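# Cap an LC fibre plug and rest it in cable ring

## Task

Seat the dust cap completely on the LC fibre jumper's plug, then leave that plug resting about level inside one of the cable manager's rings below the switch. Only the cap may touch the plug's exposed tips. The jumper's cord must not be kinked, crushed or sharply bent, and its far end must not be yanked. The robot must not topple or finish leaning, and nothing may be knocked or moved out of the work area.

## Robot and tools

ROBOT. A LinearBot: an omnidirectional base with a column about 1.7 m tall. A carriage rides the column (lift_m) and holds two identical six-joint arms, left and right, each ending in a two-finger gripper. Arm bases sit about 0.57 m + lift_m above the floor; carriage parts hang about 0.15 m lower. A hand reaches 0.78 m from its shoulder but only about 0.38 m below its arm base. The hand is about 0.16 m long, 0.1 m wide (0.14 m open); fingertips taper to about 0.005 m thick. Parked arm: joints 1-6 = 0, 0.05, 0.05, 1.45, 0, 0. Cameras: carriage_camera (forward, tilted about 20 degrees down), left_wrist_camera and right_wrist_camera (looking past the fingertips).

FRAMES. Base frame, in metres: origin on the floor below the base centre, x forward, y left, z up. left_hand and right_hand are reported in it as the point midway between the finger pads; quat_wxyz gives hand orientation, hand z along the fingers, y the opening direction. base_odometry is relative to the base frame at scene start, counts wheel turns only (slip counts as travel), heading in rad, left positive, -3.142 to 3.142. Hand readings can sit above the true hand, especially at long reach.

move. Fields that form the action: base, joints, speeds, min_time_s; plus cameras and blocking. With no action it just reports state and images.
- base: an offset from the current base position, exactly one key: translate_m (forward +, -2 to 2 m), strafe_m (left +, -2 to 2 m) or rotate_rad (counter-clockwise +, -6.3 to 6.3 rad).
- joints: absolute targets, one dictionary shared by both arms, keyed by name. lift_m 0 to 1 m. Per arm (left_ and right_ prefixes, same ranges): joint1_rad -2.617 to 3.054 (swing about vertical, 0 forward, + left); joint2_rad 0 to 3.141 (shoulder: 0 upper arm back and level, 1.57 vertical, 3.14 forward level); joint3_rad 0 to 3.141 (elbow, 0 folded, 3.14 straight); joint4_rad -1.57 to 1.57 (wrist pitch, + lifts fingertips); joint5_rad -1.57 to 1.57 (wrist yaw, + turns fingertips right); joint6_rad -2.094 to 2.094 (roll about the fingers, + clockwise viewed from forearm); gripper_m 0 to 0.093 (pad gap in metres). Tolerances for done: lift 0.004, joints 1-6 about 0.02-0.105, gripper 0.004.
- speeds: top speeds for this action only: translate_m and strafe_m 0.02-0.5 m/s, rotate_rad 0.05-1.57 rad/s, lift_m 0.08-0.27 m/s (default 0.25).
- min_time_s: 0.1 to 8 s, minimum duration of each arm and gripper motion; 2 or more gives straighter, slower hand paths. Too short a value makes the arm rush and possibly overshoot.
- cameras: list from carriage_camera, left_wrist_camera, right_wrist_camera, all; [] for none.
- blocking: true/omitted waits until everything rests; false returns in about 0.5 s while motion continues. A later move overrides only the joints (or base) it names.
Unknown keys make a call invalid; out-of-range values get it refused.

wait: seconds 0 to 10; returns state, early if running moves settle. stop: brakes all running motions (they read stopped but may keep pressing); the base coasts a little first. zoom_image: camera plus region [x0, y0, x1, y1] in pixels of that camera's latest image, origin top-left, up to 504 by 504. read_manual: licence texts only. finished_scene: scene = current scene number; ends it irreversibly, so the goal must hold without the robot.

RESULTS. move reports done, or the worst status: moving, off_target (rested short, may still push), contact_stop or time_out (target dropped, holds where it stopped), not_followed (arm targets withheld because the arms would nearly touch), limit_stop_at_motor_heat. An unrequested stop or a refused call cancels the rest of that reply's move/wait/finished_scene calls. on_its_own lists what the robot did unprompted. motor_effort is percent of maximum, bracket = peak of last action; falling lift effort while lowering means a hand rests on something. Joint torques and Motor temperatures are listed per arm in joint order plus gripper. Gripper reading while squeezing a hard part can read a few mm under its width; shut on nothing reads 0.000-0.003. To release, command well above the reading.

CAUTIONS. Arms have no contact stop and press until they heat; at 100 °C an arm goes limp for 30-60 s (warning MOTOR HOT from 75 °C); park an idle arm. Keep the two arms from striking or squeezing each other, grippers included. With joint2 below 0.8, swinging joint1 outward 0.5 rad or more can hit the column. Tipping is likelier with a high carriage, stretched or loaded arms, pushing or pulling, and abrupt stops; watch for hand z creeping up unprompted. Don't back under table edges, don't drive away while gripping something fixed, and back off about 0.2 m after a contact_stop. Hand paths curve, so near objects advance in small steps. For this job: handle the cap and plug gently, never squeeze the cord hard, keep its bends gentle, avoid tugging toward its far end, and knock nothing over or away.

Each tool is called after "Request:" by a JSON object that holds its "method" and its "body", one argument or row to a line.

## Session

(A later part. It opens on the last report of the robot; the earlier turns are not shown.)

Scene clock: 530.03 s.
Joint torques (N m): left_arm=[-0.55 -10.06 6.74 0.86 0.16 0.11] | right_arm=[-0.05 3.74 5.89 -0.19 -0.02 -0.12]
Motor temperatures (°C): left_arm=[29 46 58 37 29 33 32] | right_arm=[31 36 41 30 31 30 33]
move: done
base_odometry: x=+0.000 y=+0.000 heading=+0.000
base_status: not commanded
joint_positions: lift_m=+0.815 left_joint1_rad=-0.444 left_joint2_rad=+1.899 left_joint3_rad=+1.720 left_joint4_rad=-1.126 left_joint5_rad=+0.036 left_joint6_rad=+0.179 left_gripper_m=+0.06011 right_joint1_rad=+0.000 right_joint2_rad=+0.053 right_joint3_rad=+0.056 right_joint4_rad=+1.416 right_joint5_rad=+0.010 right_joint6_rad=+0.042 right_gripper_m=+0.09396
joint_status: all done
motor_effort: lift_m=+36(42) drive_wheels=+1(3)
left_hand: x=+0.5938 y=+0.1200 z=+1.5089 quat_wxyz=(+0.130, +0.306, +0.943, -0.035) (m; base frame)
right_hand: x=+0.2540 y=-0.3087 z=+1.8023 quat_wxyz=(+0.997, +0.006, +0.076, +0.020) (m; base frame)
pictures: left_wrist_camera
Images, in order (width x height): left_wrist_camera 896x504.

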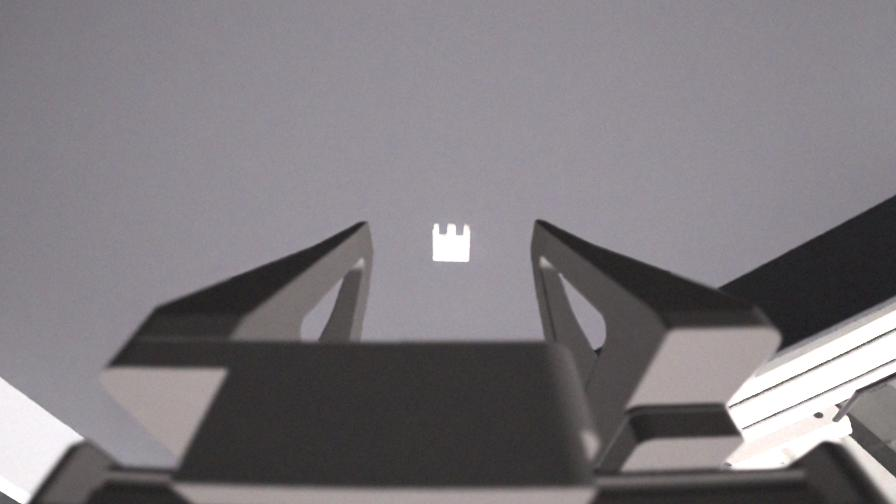

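Request:
{"method": "move", "body": {
  "joints": {"lift_m": 0.81, "left_joint2_rad": 1.868, "left_joint3_rad": 1.696, "left_joint4_rad": -1.124},
  "speeds": {"lift_m": 0.08},
  "cameras": ["left_wrist_camera"]
}}

Request:
{"method": "zoom_image", "body": {
  "camera": "left_wrist_camera",
  "region": [370, 130, 550, 310]
}}

Scene clock: 538.77 s.
Joint torques (N m): left_arm=[-0.58 -11.23 5.87 0.84 0.17 0.11] | right_arm=[-0.05 3.78 5.91 -0.16 -0.02 -0.12]
Motor temperatures (°C): left_arm=[29 48 57 37 29 33 32] | right_arm=[31 36 41 30 31 30 33]
move: done
base_odometry: x=+0.000 y=+0.000 heading=+0.000
base_status: not commanded
joint_positions: lift_m=+0.810 left_joint1_rad=-0.444 left_joint2_rad=+1.896 left_joint3_rad=+1.713 left_joint4_rad=-1.125 left_joint5_rad=+0.036 left_joint6_rad=+0.179 left_gripper_m=+0.06010 right_joint1_rad=+0.000 right_joint2_rad=+0.053 right_joint3_rad=+0.056 right_joint4_rad=+1.416 right_joint5_rad=+0.010 right_joint6_rad=+0.042 right_gripper_m=+0.09396
joint_status: all done
motor_effort: lift_m=+34(35) drive_wheels=-2(5)
left_hand: x=+0.5925 y=+0.1206 z=+1.5030 quat_wxyz=(+0.128, +0.306, +0.943, -0.035) (m; base frame)
right_hand: x=+0.2540 y=-0.3087 z=+1.7974 quat_wxyz=(+0.997, +0.006, +0.076, +0.020) (m; base frame)
pictures: left_wrist_camera
Images, in order (width x height): left_wrist_camera 896x504.

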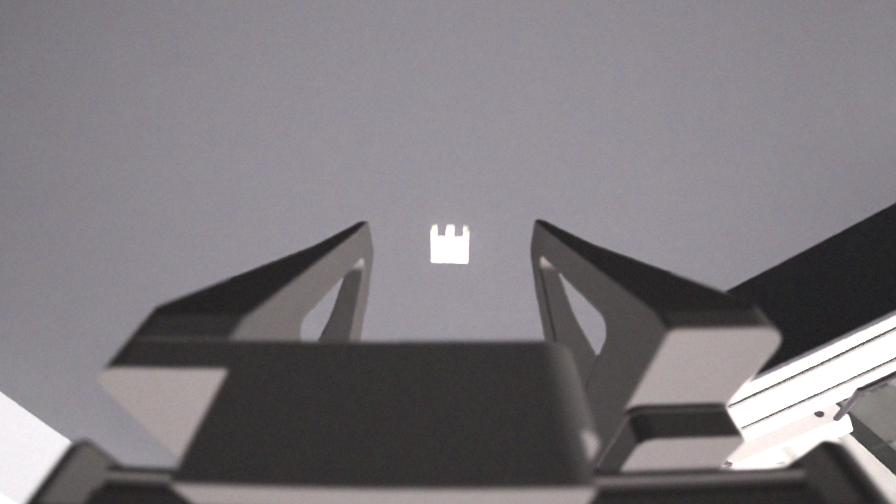

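Scaled by 2.800 from the camera's 896x504 image, which has a finer 1280x720 frame.

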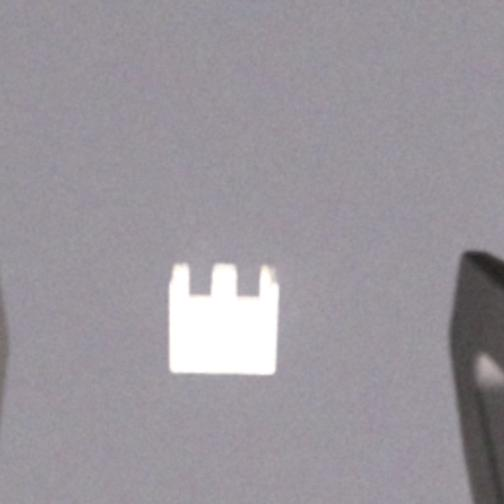

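Request:
{"method": "move", "body": {
  "joints": {"lift_m": 0.808, "left_joint2_rad": 1.852, "left_joint3_rad": 1.684, "left_joint4_rad": -1.124},
  "speeds": {"lift_m": 0.08},
  "cameras": ["left_wrist_camera"]
}}

Request:
{"method": "zoom_image", "body": {
  "camera": "left_wrist_camera",
  "region": [370, 130, 550, 310]
}}

Scene clock: 548.73 s.
Joint torques (N m): left_arm=[-0.58 -11.58 5.61 0.83 0.16 0.11] | right_arm=[-0.03 3.81 5.93 -0.17 -0.02 -0.11]
Motor temperatures (°C): left_arm=[29 47 56 37 29 33 32] | right_arm=[31 36 41 30 31 30 33]
move: done
base_odometry: x=+0.000 y=+0.000 heading=+0.000
base_status: not commanded
joint_positions: lift_m=+0.808 left_joint1_rad=-0.444 left_joint2_rad=+1.886 left_joint3_rad=+1.704 left_joint4_rad=-1.124 left_joint5_rad=+0.037 left_joint6_rad=+0.179 left_gripper_m=+0.06010 right_joint1_rad=+0.000 right_joint2_rad=+0.053 right_joint3_rad=+0.056 right_joint4_rad=+1.416 right_joint5_rad=+0.010 right_joint6_rad=+0.042 right_gripper_m=+0.09396
joint_status: all done
motor_effort: lift_m=+33(34) drive_wheels=+0(4)
left_hand: x=+0.5906 y=+0.1214 z=+1.5022 quat_wxyz=(+0.129, +0.306, +0.943, -0.035) (m; base frame)
right_hand: x=+0.2540 y=-0.3087 z=+1.7955 quat_wxyz=(+0.997, +0.006, +0.076, +0.020) (m; base frame)
pictures: left_wrist_camera
Images, in order (width x height): left_wrist_camera 896x504.

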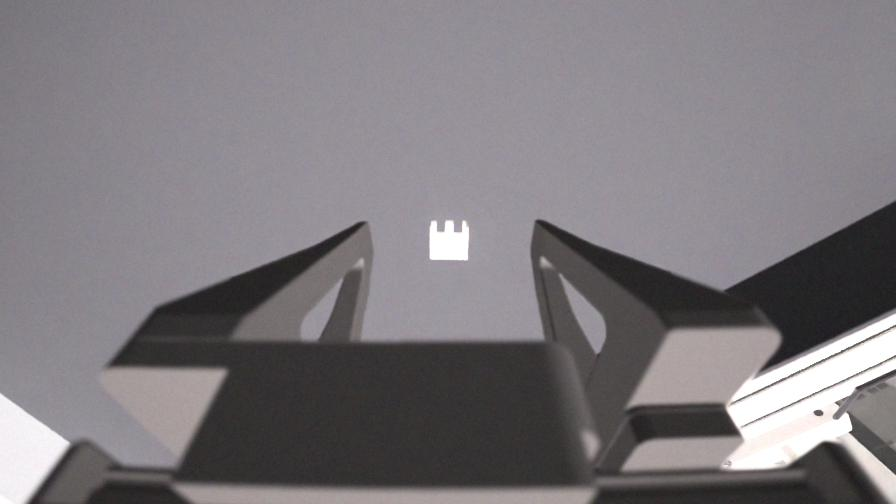

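Scaled by 2.800 from the camera's 896x504 image, which has a finer 1280x720 frame.

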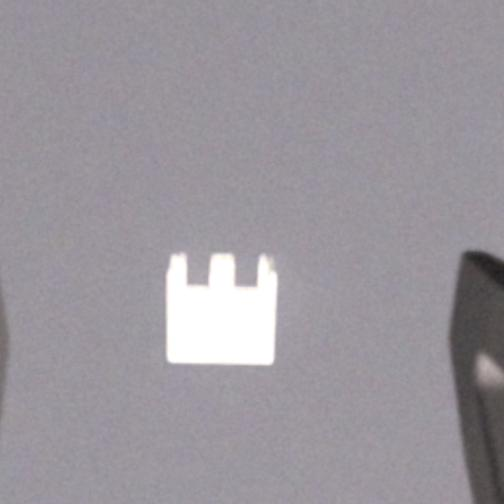

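Request:
{"method": "move", "body": {
  "joints": {"lift_m": 0.8035},
  "speeds": {"lift_m": 0.08},
  "cameras": ["left_wrist_camera"]
}}

Request:
{"method": "zoom_image", "body": {
  "camera": "left_wrist_camera",
  "region": [350, 200, 554, 310]
}}

Scene clock: 556.20 s.
Joint torques (N m): left_arm=[-0.58 -10.58 5.64 0.86 0.16 0.11] | right_arm=[-0.05 3.78 5.93 -0.17 -0.02 -0.12]
Motor temperatures (°C): left_arm=[29 48 55 36 29 33 32] | right_arm=[31 36 41 30 31 30 33]
move: done
base_odometry: x=+0.000 y=+0.000 heading=+0.000
base_status: not commanded
joint_positions: lift_m=+0.804 left_joint1_rad=-0.444 left_joint2_rad=+1.875 left_joint3_rad=+1.704 left_joint4_rad=-1.123 left_joint5_rad=+0.037 left_joint6_rad=+0.179 left_gripper_m=+0.06010 right_joint1_rad=+0.000 right_joint2_rad=+0.053 right_joint3_rad=+0.056 right_joint4_rad=+1.416 right_joint5_rad=+0.010 right_joint6_rad=+0.042 right_gripper_m=+0.09396
joint_status: all done
motor_effort: lift_m=+34(35) drive_wheels=+2(2)
left_hand: x=+0.5905 y=+0.1214 z=+1.5022 quat_wxyz=(+0.135, +0.306, +0.942, -0.036) (m; base frame)
right_hand: x=+0.2540 y=-0.3087 z=+1.7909 quat_wxyz=(+0.997, +0.006, +0.076, +0.020) (m; base frame)
pictures: left_wrist_camera
Images, in order (width x height): left_wrist_camera 896x504.

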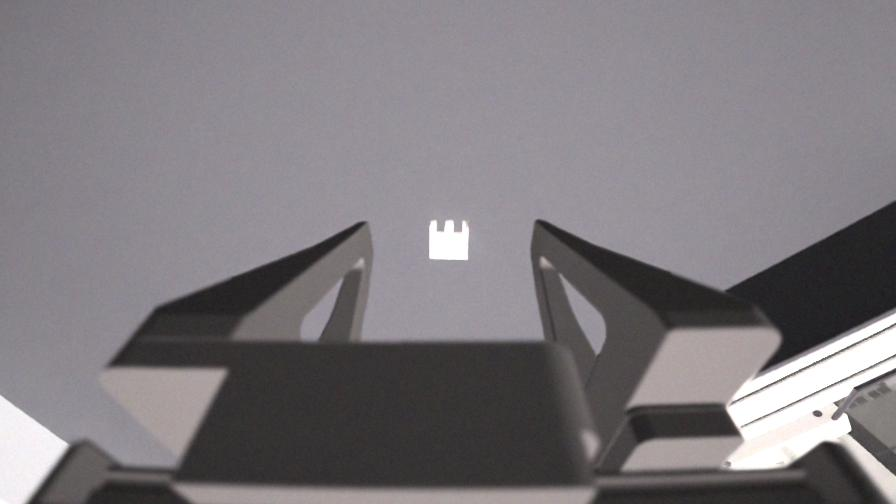

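Scaled by 2.471 from the camera's 896x504 image, which has a finer 1280x720 frame.

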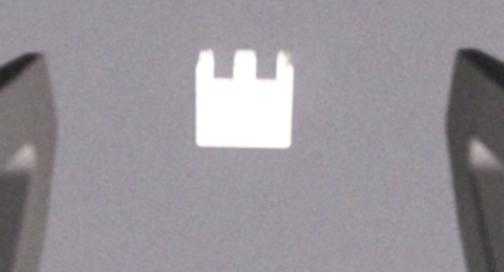

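Request:
{"method": "move", "body": {
  "joints": {"lift_m": 0.8085, "left_gripper_m": 0.022},
  "speeds": {"lift_m": 0.08},
  "min_time_s": 1.5,
  "cameras": ["left_wrist_camera"]
}}

Request:
{"method": "zoom_image", "body": {
  "camera": "left_wrist_camera",
  "region": [380, 190, 524, 300]
}}

Scene clock: 562.90 s.
Joint torques (N m): left_arm=[-0.59 -10.55 6.09 0.84 0.16 0.12] | right_arm=[-0.05 3.78 5.94 -0.16 -0.02 -0.11]
move: done
base_odometry: x=+0.000 y=+0.000 heading=+0.000
base_status: not commanded
joint_positions: lift_m=+0.808 left_joint1_rad=-0.444 left_joint2_rad=+1.875 left_joint3_rad=+1.699 left_joint4_rad=-1.123 left_joint5_rad=+0.037 left_joint6_rad=+0.179 left_gripper_m=+0.02213 right_joint1_rad=+0.000 right_joint2_rad=+0.053 right_joint3_rad=+0.056 right_joint4_rad=+1.416 right_joint5_rad=+0.010 right_joint6_rad=+0.042 right_gripper_m=+0.09396
joint_status: all done
motor_effort: lift_m=+36(42) drive_wheels=+2(4)
left_hand: x=+0.5894 y=+0.1219 z=+1.5053 quat_wxyz=(+0.132, +0.306, +0.942, -0.036) (m; base frame)
right_hand: x=+0.2540 y=-0.3087 z=+1.7957 quat_wxyz=(+0.997, +0.006, +0.076, +0.020) (m; base frame)
pictures: left_wrist_camera
Images, in order (width x height): left_wrist_camera 896x504.

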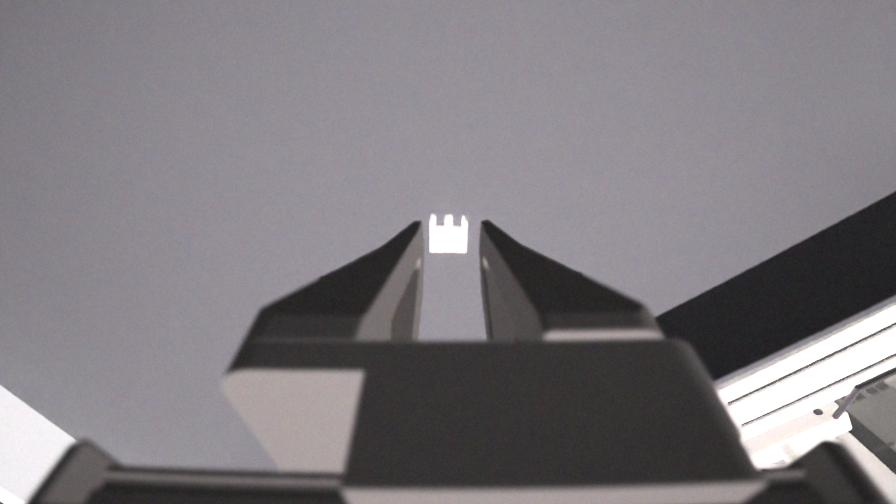

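Scaled by 3.500 from the camera's 896x504 image, which has a finer 1280x720 frame.

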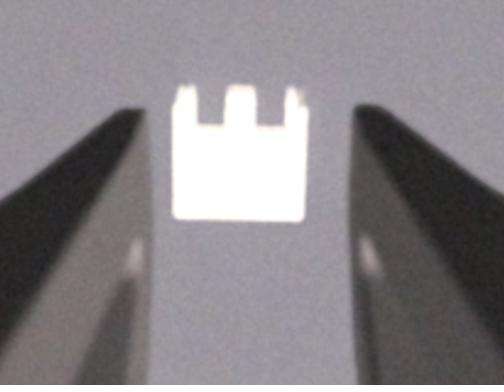

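Request:
{"method": "move", "body": {
  "joints": {"lift_m": 0.8065, "left_gripper_m": 0.012},
  "speeds": {"lift_m": 0.08},
  "min_time_s": 2,
  "cameras": ["left_wrist_camera"]
}}

Request:
{"method": "zoom_image", "body": {
  "camera": "left_wrist_camera",
  "region": [380, 190, 524, 300]
}}

Scene clock: 572.17 s.
Joint torques (N m): left_arm=[-0.57 -10.58 6.38 0.83 0.15 0.11] | right_arm=[-0.05 3.79 5.9 -0.16 -0.02 -0.12]
move: done
base_odometry: x=+0.000 y=+0.000 heading=+0.000
base_status: not commanded
joint_positions: lift_m=+0.807 left_joint1_rad=-0.444 left_joint2_rad=+1.875 left_joint3_rad=+1.696 left_joint4_rad=-1.123 left_joint5_rad=+0.037 left_joint6_rad=+0.179 left_gripper_m=+0.01244 right_joint1_rad=+0.000 right_joint2_rad=+0.053 right_joint3_rad=+0.056 right_joint4_rad=+1.416 right_joint5_rad=+0.010 right_joint6_rad=+0.042 right_gripper_m=+0.09396
joint_status: all done
motor_effort: lift_m=+33(34) drive_wheels=+4(5)
left_hand: x=+0.5889 y=+0.1222 z=+1.5027 quat_wxyz=(+0.131, +0.306, +0.942, -0.036) (m; base frame)
right_hand: x=+0.2541 y=-0.3087 z=+1.7939 quat_wxyz=(+0.997, +0.007, +0.076, +0.020) (m; base frame)
pictures: left_wrist_camera
Images, in order (width x height): left_wrist_camera 896x504.

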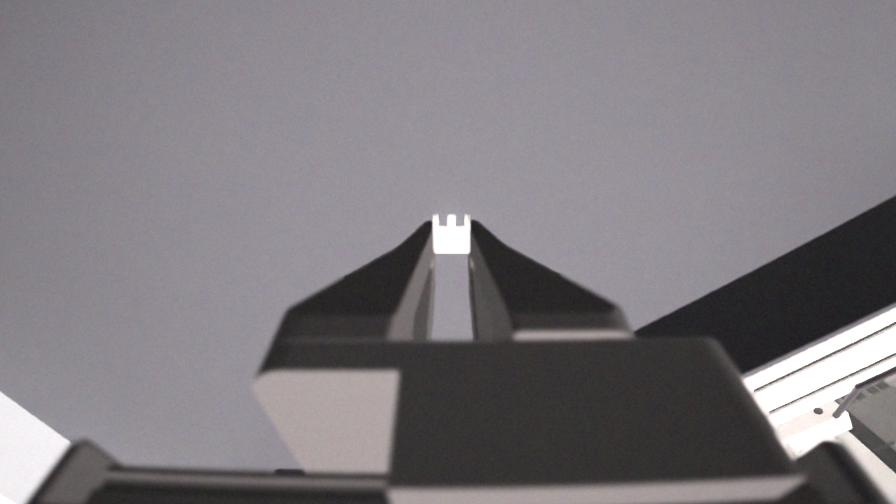

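Scaled by 3.500 from the camera's 896x504 image, which has a finer 1280x720 frame.

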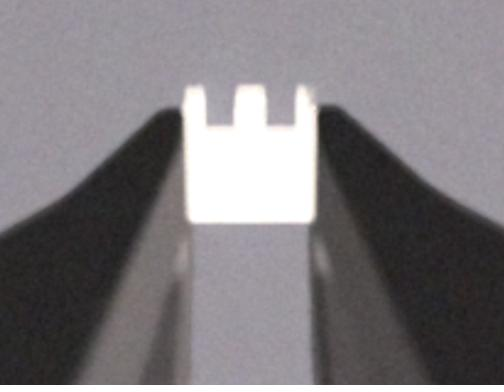

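Request:
{"method": "move", "body": {
  "joints": {"left_gripper_m": 0.008},
  "min_time_s": 1,
  "cameras": []
}}

Request:
{"method": "move", "body": {
  "joints": {"lift_m": 0.88},
  "speeds": {"lift_m": 0.1},
  "cameras": ["left_wrist_camera"]
}}

Request:
{"method": "zoom_image", "body": {
  "camera": "left_wrist_camera",
  "region": [380, 190, 524, 300]
}}

Scene clock: 578.17 s.
Joint torques (N m): left_arm=[-0.58 -10.58 6.34 0.83 0.16 0.11] | right_arm=[-0.05 3.79 5.93 -0.17 -0.01 -0.11]
move: off_target
base_odometry: x=+0.000 y=+0.000 heading=+0.000
base_status: not commanded
joint_positions: lift_m=+0.807 left_joint1_rad=-0.444 left_joint2_rad=+1.875 left_joint3_rad=+1.696 left_joint4_rad=-1.123 left_joint5_rad=+0.037 left_joint6_rad=+0.179 left_gripper_m=+0.01243 right_joint1_rad=+0.000 right_joint2_rad=+0.053 right_joint3_rad=+0.056 right_joint4_rad=+1.416 right_joint5_rad=+0.010 right_joint6_rad=+0.042 right_gripper_m=+0.09396
joint_status: left_gripper_m off_target (ended at +0.01243, target +0.00800)
motor_effort: lift_m=+33(34) drive_wheels=+2(4)
left_hand: x=+0.5889 y=+0.1222 z=+1.5027 quat_wxyz=(+0.131, +0.306, +0.942, -0.036) (m; base frame)
right_hand: x=+0.2541 y=-0.3087 z=+1.7939 quat_wxyz=(+0.997, +0.007, +0.076, +0.020) (m; base frame)
pictures: none
No camera images: "cameras" was empty.

Scene clock: 579.30 s.
Joint torques (N m): left_arm=[-0.55 -10.51 6.6 0.83 0.16 0.12] | right_arm=[-0.03 3.78 5.93 -0.17 -0.02 -0.11]
move: done
base_odometry: x=+0.000 y=+0.000 heading=+0.000
base_status: not commanded
joint_positions: lift_m=+0.880 left_joint1_rad=-0.444 left_joint2_rad=+1.874 left_joint3_rad=+1.694 left_joint4_rad=-1.124 left_joint5_rad=+0.037 left_joint6_rad=+0.179 left_gripper_m=+0.01243 right_joint1_rad=+0.000 right_joint2_rad=+0.053 right_joint3_rad=+0.056 right_joint4_rad=+1.416 right_joint5_rad=+0.010 right_joint6_rad=+0.042 right_gripper_m=+0.09396
joint_status: all done
motor_effort: lift_m=+35(43) drive_wheels=-2(4)
left_hand: x=+0.5882 y=+0.1225 z=+1.5756 quat_wxyz=(+0.130, +0.306, +0.942, -0.036) (m; base frame)
right_hand: x=+0.2541 y=-0.3087 z=+1.8673 quat_wxyz=(+0.997, +0.007, +0.076, +0.020) (m; base frame)
pictures: left_wrist_camera
Images, in order (width x height): left_wrist_camera 896x504.

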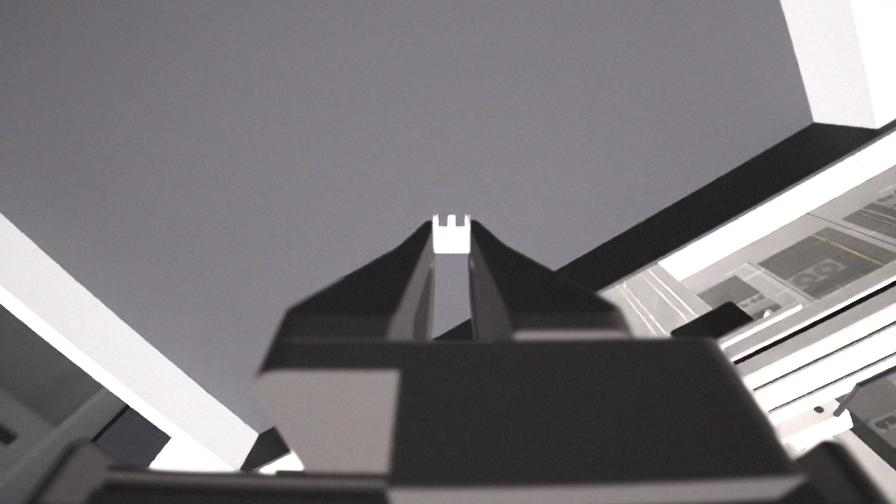

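Scaled by 3.500 from the camera's 896x504 image, which has a finer 1280x720 frame.

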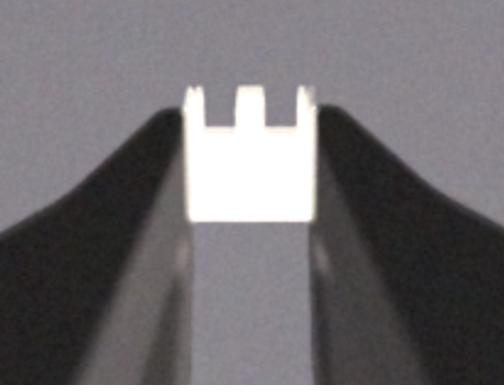

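Request:
{"method": "move", "body": {
  "base": {"strafe_m": 0.13},
  "joints": {"lift_m": 0.9},
  "speeds": {"strafe_m": 0.1},
  "cameras": ["all"]
}}

Request:
{"method": "zoom_image", "body": {
  "camera": "carriage_camera",
  "region": [330, 160, 550, 260]
}}

Scene clock: 588.17 s.
Joint torques (N m): left_arm=[-0.1 -10.3 6.67 0.84 0.16 0.11] | right_arm=[-0.03 3.79 5.93 -0.16 -0.03 -0.11]
move: done
base_odometry: x=+0.000 y=+0.130 heading=+0.001
base_status: done
joint_positions: lift_m=+0.900 left_joint1_rad=-0.450 left_joint2_rad=+1.872 left_joint3_rad=+1.693 left_joint4_rad=-1.123 left_joint5_rad=+0.037 left_joint6_rad=+0.179 left_gripper_m=+0.01243 right_joint1_rad=+0.000 right_joint2_rad=+0.053 right_joint3_rad=+0.056 right_joint4_rad=+1.416 right_joint5_rad=+0.010 right_joint6_rad=+0.042 right_gripper_m=+0.09396
joint_status: all done
motor_effort: lift_m=+35(44) drive_wheels=+5(14)
left_hand: x=+0.5869 y=+0.1204 z=+1.5959 quat_wxyz=(+0.130, +0.309, +0.941, -0.036) (m; base frame)
right_hand: x=+0.2541 y=-0.3087 z=+1.8873 quat_wxyz=(+0.997, +0.007, +0.076, +0.020) (m; base frame)
pictures: carriage_camera, left_wrist_camera, right_wrist_camera
Images, in order (width x height): carriage_camera 896x504, left_wrist_camera 896x504, right_wrist_camera 896x504.

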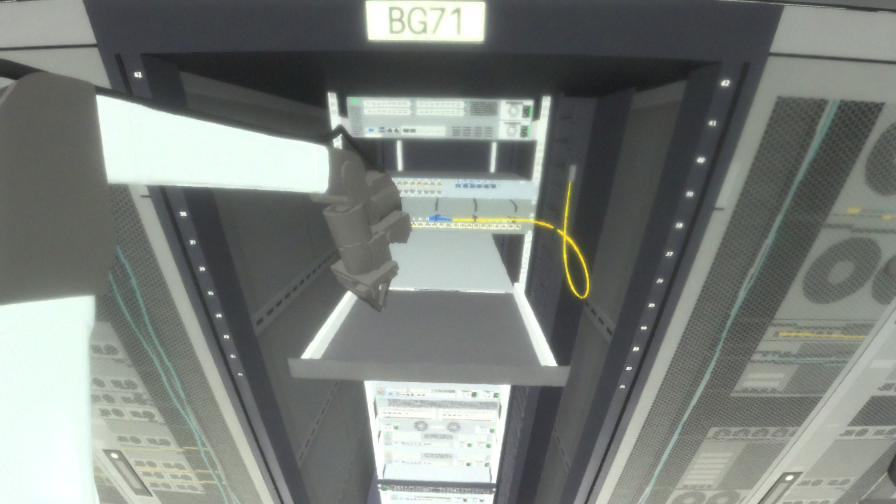

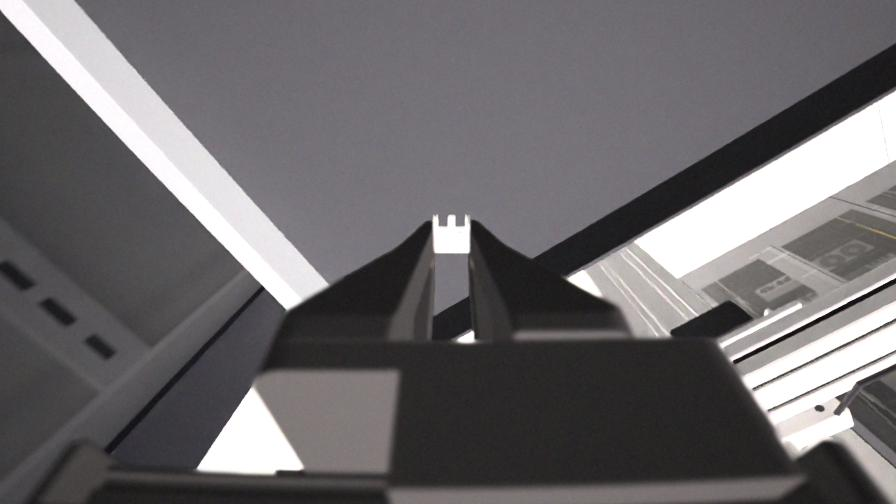

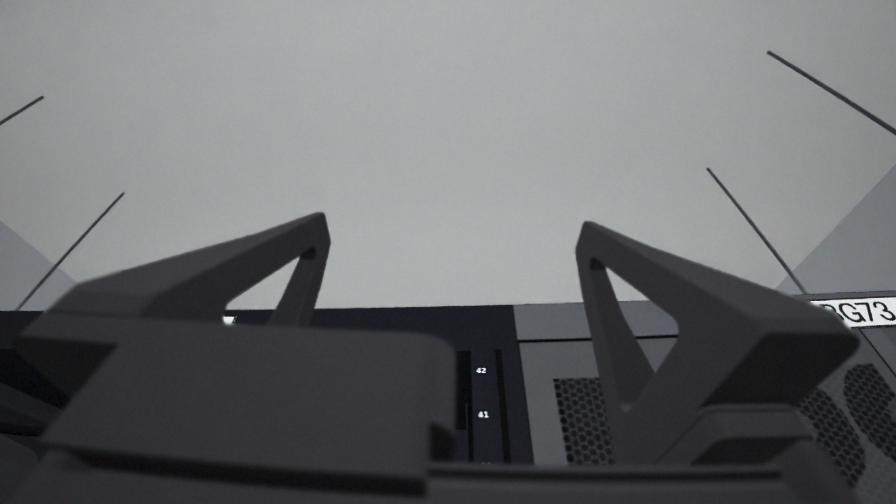

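Scaled by 2.291 from the camera's 896x504 image, which has a finer 1280x720 frame.

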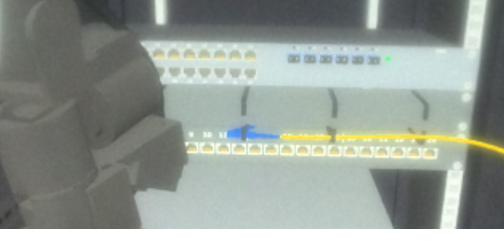

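Request:
{"method": "move", "body": {
  "joints": {"right_joint1_rad": 0.53, "right_joint2_rad": 1.759, "right_joint3_rad": 1.19, "right_joint4_rad": 0.592, "right_joint5_rad": 0, "right_joint6_rad": 1.571, "right_gripper_m": 0.04},
  "min_time_s": 3.5,
  "cameras": ["carriage_camera", "right_wrist_camera"]
}}

Request:
{"method": "zoom_image", "body": {
  "camera": "right_wrist_camera",
  "region": [300, 50, 600, 350]
}}

Scene clock: 631.80 s.
Joint torques (N m): left_arm=[-0.12 -10.35 6.68 0.83 0.16 0.11] | right_arm=[0.53 -8.23 10.13 2.42 -0.1 -0.07]
Motor temperatures (°C): left_arm=[29 53 52 35 29 33 34] | right_arm=[31 36 42 31 31 30 33]
move: done
base_odometry: x=+0.000 y=+0.130 heading=+0.001
base_status: not commanded
joint_positions: lift_m=+0.900 left_joint1_rad=-0.450 left_joint2_rad=+1.872 left_joint3_rad=+1.693 left_joint4_rad=-1.123 left_joint5_rad=+0.037 left_joint6_rad=+0.179 left_gripper_m=+0.01243 right_joint1_rad=+0.524 right_joint2_rad=+1.742 right_joint3_rad=+1.163 right_joint4_rad=+0.610 right_joint5_rad=+0.009 right_joint6_rad=+1.559 right_gripper_m=+0.04013
joint_status: all done
motor_effort: lift_m=+35(35) drive_wheels=+4(8)
left_hand: x=+0.5869 y=+0.1204 z=+1.5959 quat_wxyz=(+0.130, +0.309, +0.941, -0.036) (m; base frame)
right_hand: x=+0.6929 y=-0.0326 z=+1.7516 quat_wxyz=(+0.365, +0.347, +0.603, +0.618) (m; base frame)
pictures: carriage_camera, right_wrist_camera
Images, in order (width x height): carriage_camera 896x504, right_wrist_camera 896x504.

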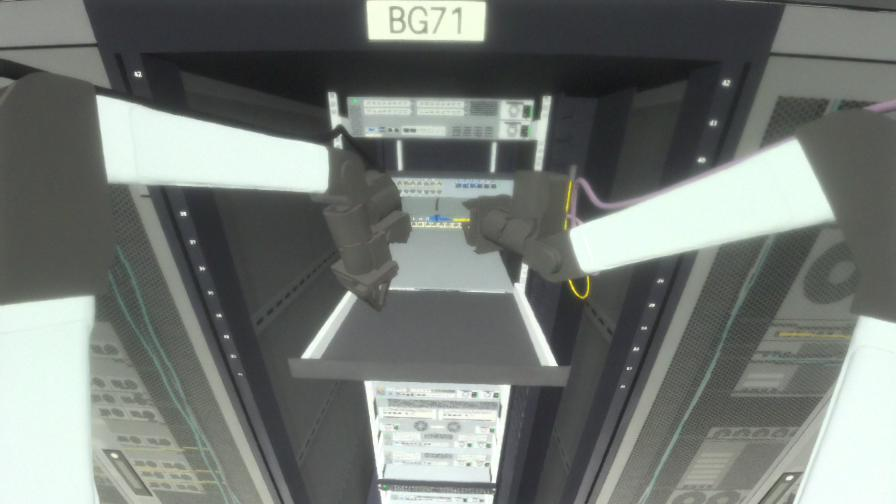

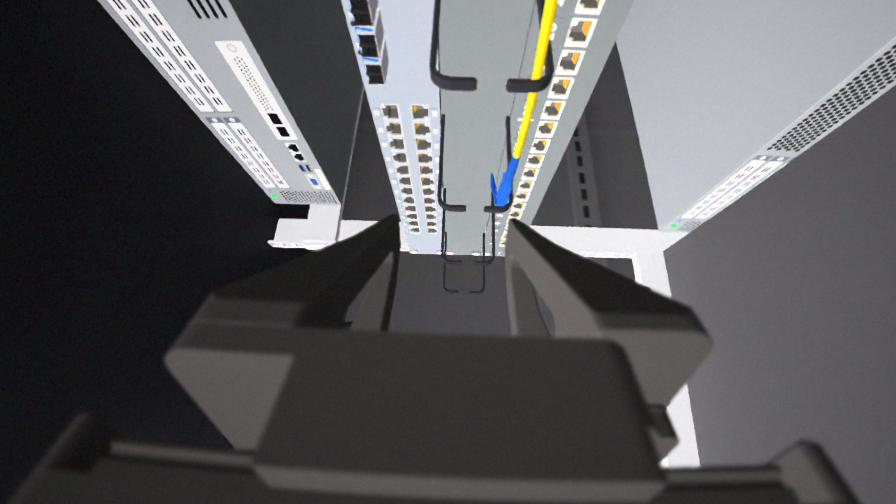

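Scaled by 1.680 from the camera's 896x504 image, which has a finer 1280x720 frame.

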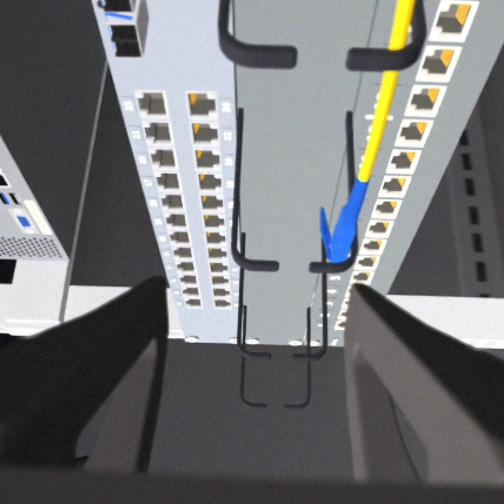

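Request:
{"method": "zoom_image", "body": {
  "camera": "right_wrist_camera",
  "region": [430, 140, 560, 270]
}}

Request:
{"method": "zoom_image", "body": {
  "camera": "carriage_camera",
  "region": [400, 180, 480, 250]
}}

Scaled by 3.877 from the camera's 896x504 image, which has a finer 1280x720 frame.

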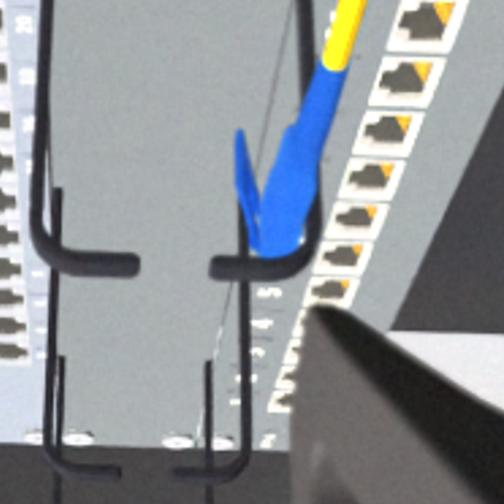

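Scaled by 6.300 from the camera's 896x504 image, which has a finer 1280x720 frame.

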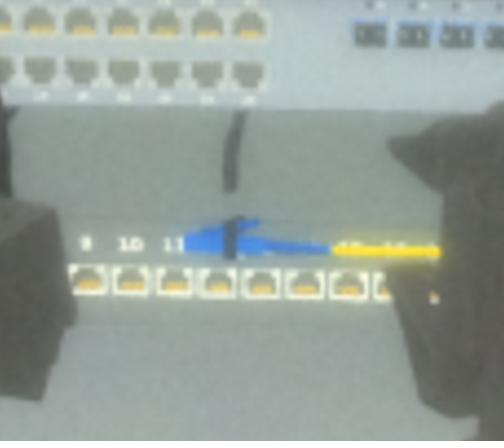

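Request:
{"method": "move", "body": {
  "joints": {"right_joint1_rad": 0.533, "right_joint2_rad": 1.905, "right_joint3_rad": 1.307, "right_joint4_rad": 0.592},
  "min_time_s": 1.5,
  "cameras": ["right_wrist_camera"]
}}

Request:
{"method": "zoom_image", "body": {
  "camera": "right_wrist_camera",
  "region": [370, 90, 570, 290]
}}

Scene clock: 657.77 s.
Joint torques (N m): left_arm=[-0.12 -10.32 6.68 0.83 0.15 0.11] | right_arm=[0.58 -9.33 10.06 2.44 -0.09 -0.09]
Motor temperatures (°C): left_arm=[29 54 52 35 29 33 34] | right_arm=[31 39 47 37 31 30 33]
move: done
base_odometry: x=+0.000 y=+0.130 heading=+0.001
base_status: not commanded
joint_positions: lift_m=+0.900 left_joint1_rad=-0.450 left_joint2_rad=+1.872 left_joint3_rad=+1.693 left_joint4_rad=-1.123 left_joint5_rad=+0.037 left_joint6_rad=+0.179 left_gripper_m=+0.01243 right_joint1_rad=+0.526 right_joint2_rad=+1.886 right_joint3_rad=+1.280 right_joint4_rad=+0.609 right_joint5_rad=+0.009 right_joint6_rad=+1.560 right_gripper_m=+0.04013
joint_status: all done
motor_effort: lift_m=+35(35) drive_wheels=+3(9)
left_hand: x=+0.5869 y=+0.1204 z=+1.5959 quat_wxyz=(+0.130, +0.309, +0.941, -0.036) (m; base frame)
right_hand: x=+0.7221 y=-0.0142 z=+1.7296 quat_wxyz=(+0.359, +0.351, +0.612, +0.611) (m; base frame)
pictures: right_wrist_camera
Images, in order (width x height): right_wrist_camera 896x504.

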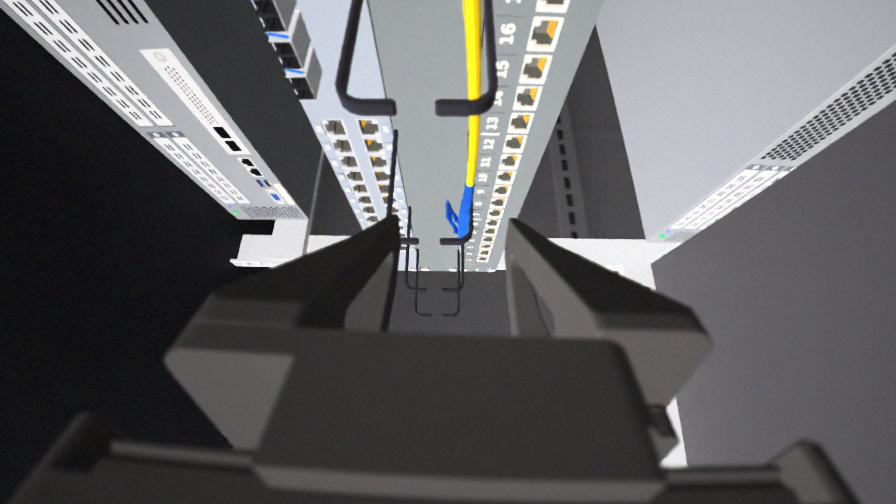

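Scaled by 2.520 from the camera's 896x504 image, which has a finer 1280x720 frame.

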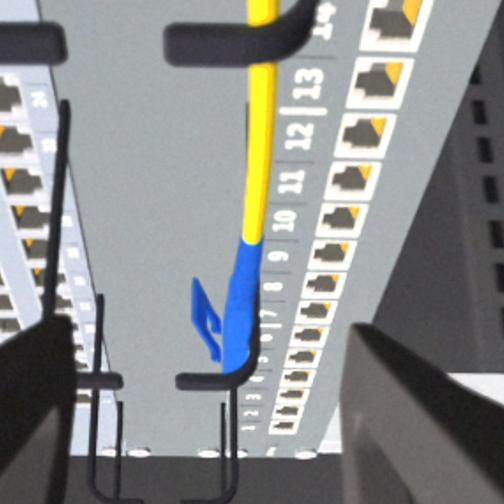

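Request:
{"method": "move", "body": {
  "joints": {"right_joint1_rad": 0.533, "right_joint2_rad": 2.018, "right_joint3_rad": 1.447, "right_joint4_rad": 0.563},
  "min_time_s": 1.5,
  "cameras": ["right_wrist_camera", "carriage_camera"]
}}

Request:
{"method": "zoom_image", "body": {
  "camera": "right_wrist_camera",
  "region": [370, 100, 570, 300]
}}

Request:
{"method": "zoom_image", "body": {
  "camera": "carriage_camera",
  "region": [400, 180, 480, 250]
}}

Scene clock: 721.47 s.
Joint torques (N m): left_arm=[-0.1 -10.32 6.67 0.84 0.15 0.11] | right_arm=[0.61 -10.26 10.13 2.42 -0.1 -0.09]
Motor temperatures (°C): left_arm=[29 56 51 35 29 33 35] | right_arm=[31 41 53 42 31 30 33]
move: done
base_odometry: x=+0.000 y=+0.130 heading=+0.001
base_status: not commanded
joint_positions: lift_m=+0.900 left_joint1_rad=-0.450 left_joint2_rad=+1.872 left_joint3_rad=+1.693 left_joint4_rad=-1.123 left_joint5_rad=+0.037 left_joint6_rad=+0.179 left_gripper_m=+0.01243 right_joint1_rad=+0.526 right_joint2_rad=+1.997 right_joint3_rad=+1.420 right_joint4_rad=+0.581 right_joint5_rad=+0.009 right_joint6_rad=+1.560 right_gripper_m=+0.04013
joint_status: all done
motor_effort: lift_m=+35(35) drive_wheels=+5(7)
left_hand: x=+0.5869 y=+0.1204 z=+1.5959 quat_wxyz=(+0.130, +0.309, +0.941, -0.036) (m; base frame)
right_hand: x=+0.7480 y=+0.0008 z=+1.7258 quat_wxyz=(+0.359, +0.351, +0.612, +0.611) (m; base frame)
pictures: carriage_camera, right_wrist_camera
Images, in order (width x height): carriage_camera 896x504, right_wrist_camera 896x504.

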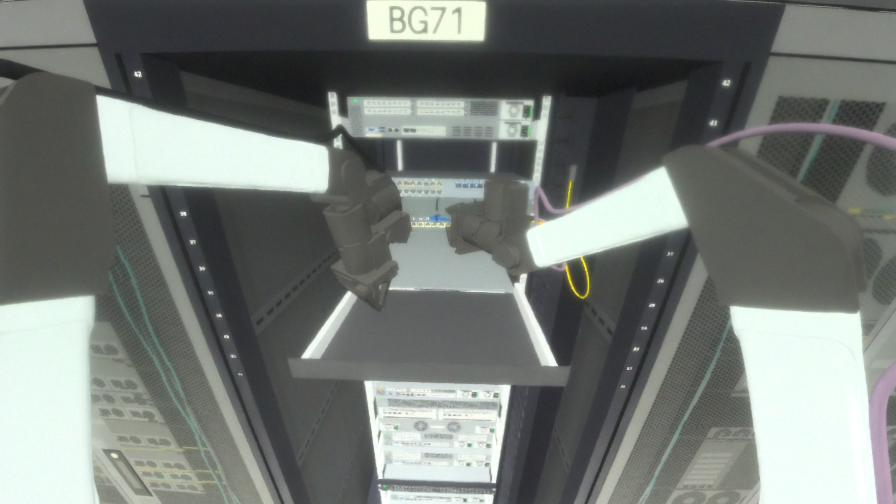

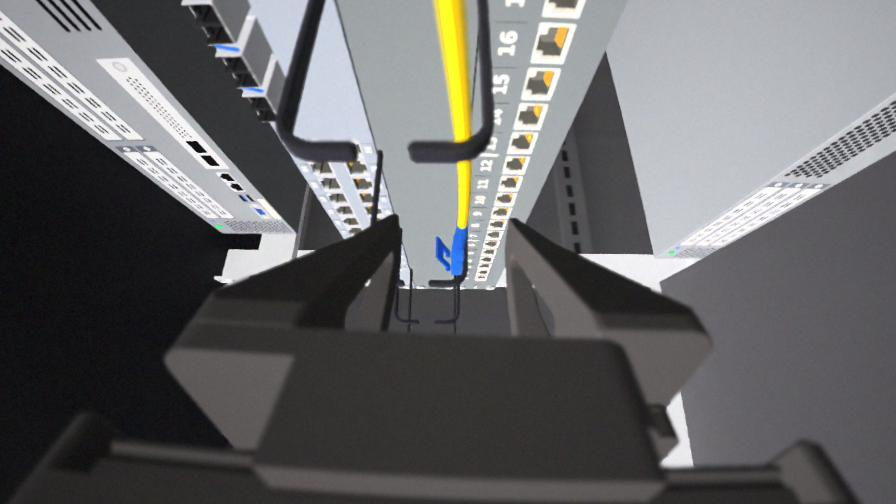

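Scaled by 2.520 from the camera's 896x504 image, which has a finer 1280x720 frame.

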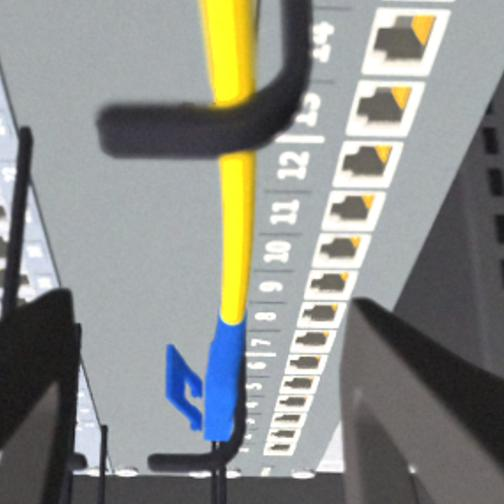

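Scaled by 6.300 from the camera's 896x504 image, which has a finer 1280x720 frame.

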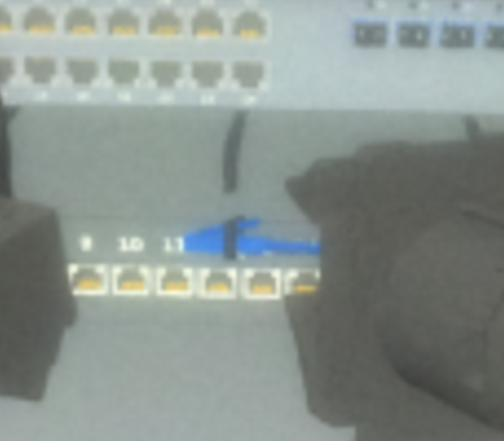

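Request:
{"method": "move", "body": {
  "joints": {"right_joint1_rad": 0.544, "right_joint2_rad": 2.041, "right_joint3_rad": 1.474, "right_joint4_rad": 0.559},
  "min_time_s": 1,
  "cameras": ["right_wrist_camera"]
}}

Request:
{"method": "zoom_image", "body": {
  "camera": "right_wrist_camera",
  "region": [370, 130, 570, 330]
}}

Scene clock: 768.33 s.
Joint torques (N m): left_arm=[-0.12 -10.32 6.68 0.84 0.16 0.11] | right_arm=[0.57 -10.44 10.14 2.43 -0.09 -0.09]
Motor temperatures (°C): left_arm=[29 57 51 34 29 33 35] | right_arm=[31 42 55 42 31 30 33]
move: done
base_odometry: x=+0.000 y=+0.130 heading=+0.001
base_status: not commanded
joint_positions: lift_m=+0.900 left_joint1_rad=-0.450 left_joint2_rad=+1.872 left_joint3_rad=+1.693 left_joint4_rad=-1.123 left_joint5_rad=+0.037 left_joint6_rad=+0.179 left_gripper_m=+0.01243 right_joint1_rad=+0.538 right_joint2_rad=+2.019 right_joint3_rad=+1.447 right_joint4_rad=+0.577 right_joint5_rad=+0.009 right_joint6_rad=+1.560 right_gripper_m=+0.04013
joint_status: all done
motor_effort: lift_m=+35(35) drive_wheels=+3(7)
left_hand: x=+0.5869 y=+0.1204 z=+1.5959 quat_wxyz=(+0.130, +0.309, +0.941, -0.036) (m; base frame)
right_hand: x=+0.7493 y=+0.0098 z=+1.7246 quat_wxyz=(+0.356, +0.348, +0.614, +0.613) (m; base frame)
pictures: right_wrist_camera
Images, in order (width x height): right_wrist_camera 896x504.

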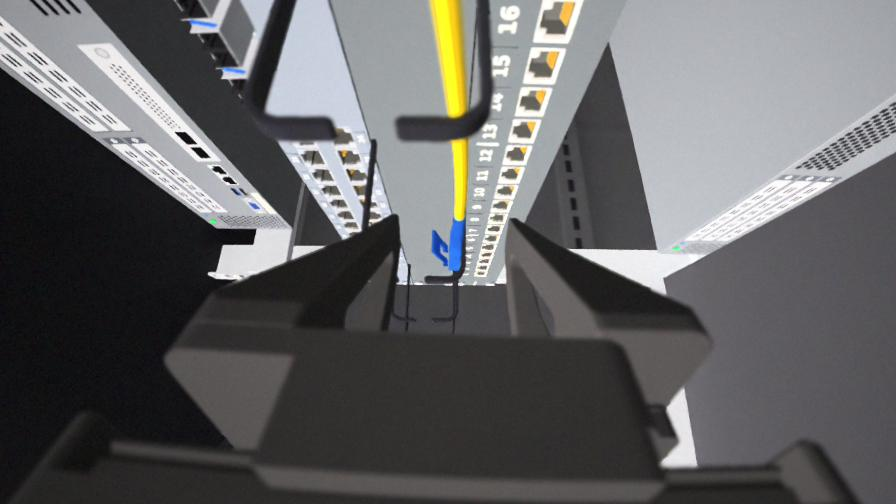

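Scaled by 2.520 from the camera's 896x504 image, which has a finer 1280x720 frame.

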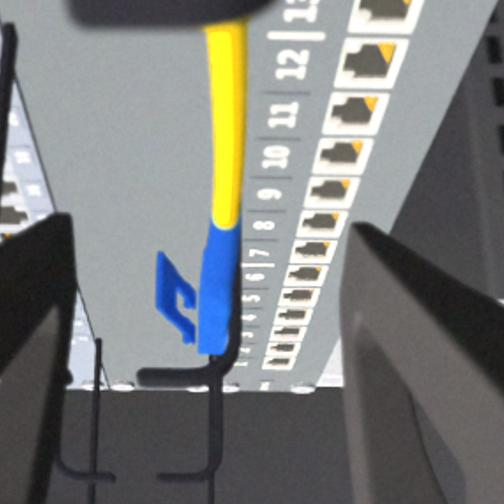

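Request:
{"method": "move", "body": {
  "joints": {"lift_m": 0.902, "right_gripper_m": 0.02},
  "speeds": {"lift_m": 0.08},
  "min_time_s": 1.5,
  "cameras": ["right_wrist_camera"]
}}

Request:
{"method": "zoom_image", "body": {
  "camera": "right_wrist_camera",
  "region": [390, 190, 510, 300]
}}

Scene clock: 799.67 s.
Joint torques (N m): left_arm=[-0.13 -10.28 6.67 0.83 0.16 0.11] | right_arm=[0.57 -10.65 10 2.46 -0.09 -0.1]
Motor temperatures (°C): left_arm=[29 57 51 34 29 33 35] | right_arm=[31 43 54 42 31 30 33]
move: done
base_odometry: x=+0.000 y=+0.130 heading=+0.001
base_status: not commanded
joint_positions: lift_m=+0.902 left_joint1_rad=-0.450 left_joint2_rad=+1.871 left_joint3_rad=+1.693 left_joint4_rad=-1.123 left_joint5_rad=+0.037 left_joint6_rad=+0.179 left_gripper_m=+0.01243 right_joint1_rad=+0.538 right_joint2_rad=+2.021 right_joint3_rad=+1.449 right_joint4_rad=+0.575 right_joint5_rad=+0.009 right_joint6_rad=+1.561 right_gripper_m=+0.02014
joint_status: all done
motor_effort: lift_m=+37(42) drive_wheels=+4(6)
left_hand: x=+0.5868 y=+0.1204 z=+1.5981 quat_wxyz=(+0.130, +0.309, +0.941, -0.036) (m; base frame)
right_hand: x=+0.7497 y=+0.0101 z=+1.7253 quat_wxyz=(+0.355, +0.348, +0.614, +0.612) (m; base frame)
pictures: right_wrist_camera
Images, in order (width x height): right_wrist_camera 896x504.

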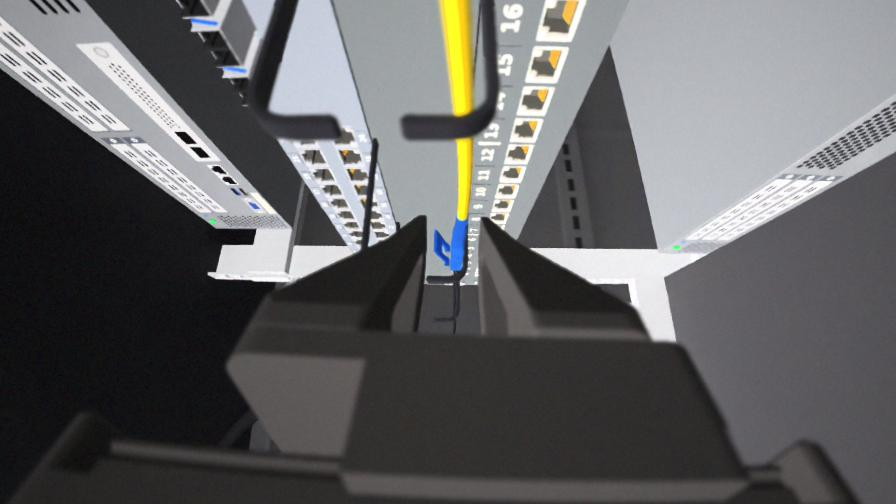

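Scaled by 4.200 from the camera's 896x504 image, which has a finer 1280x720 frame.

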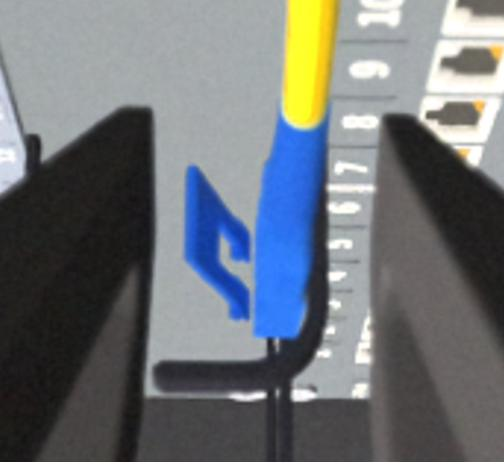

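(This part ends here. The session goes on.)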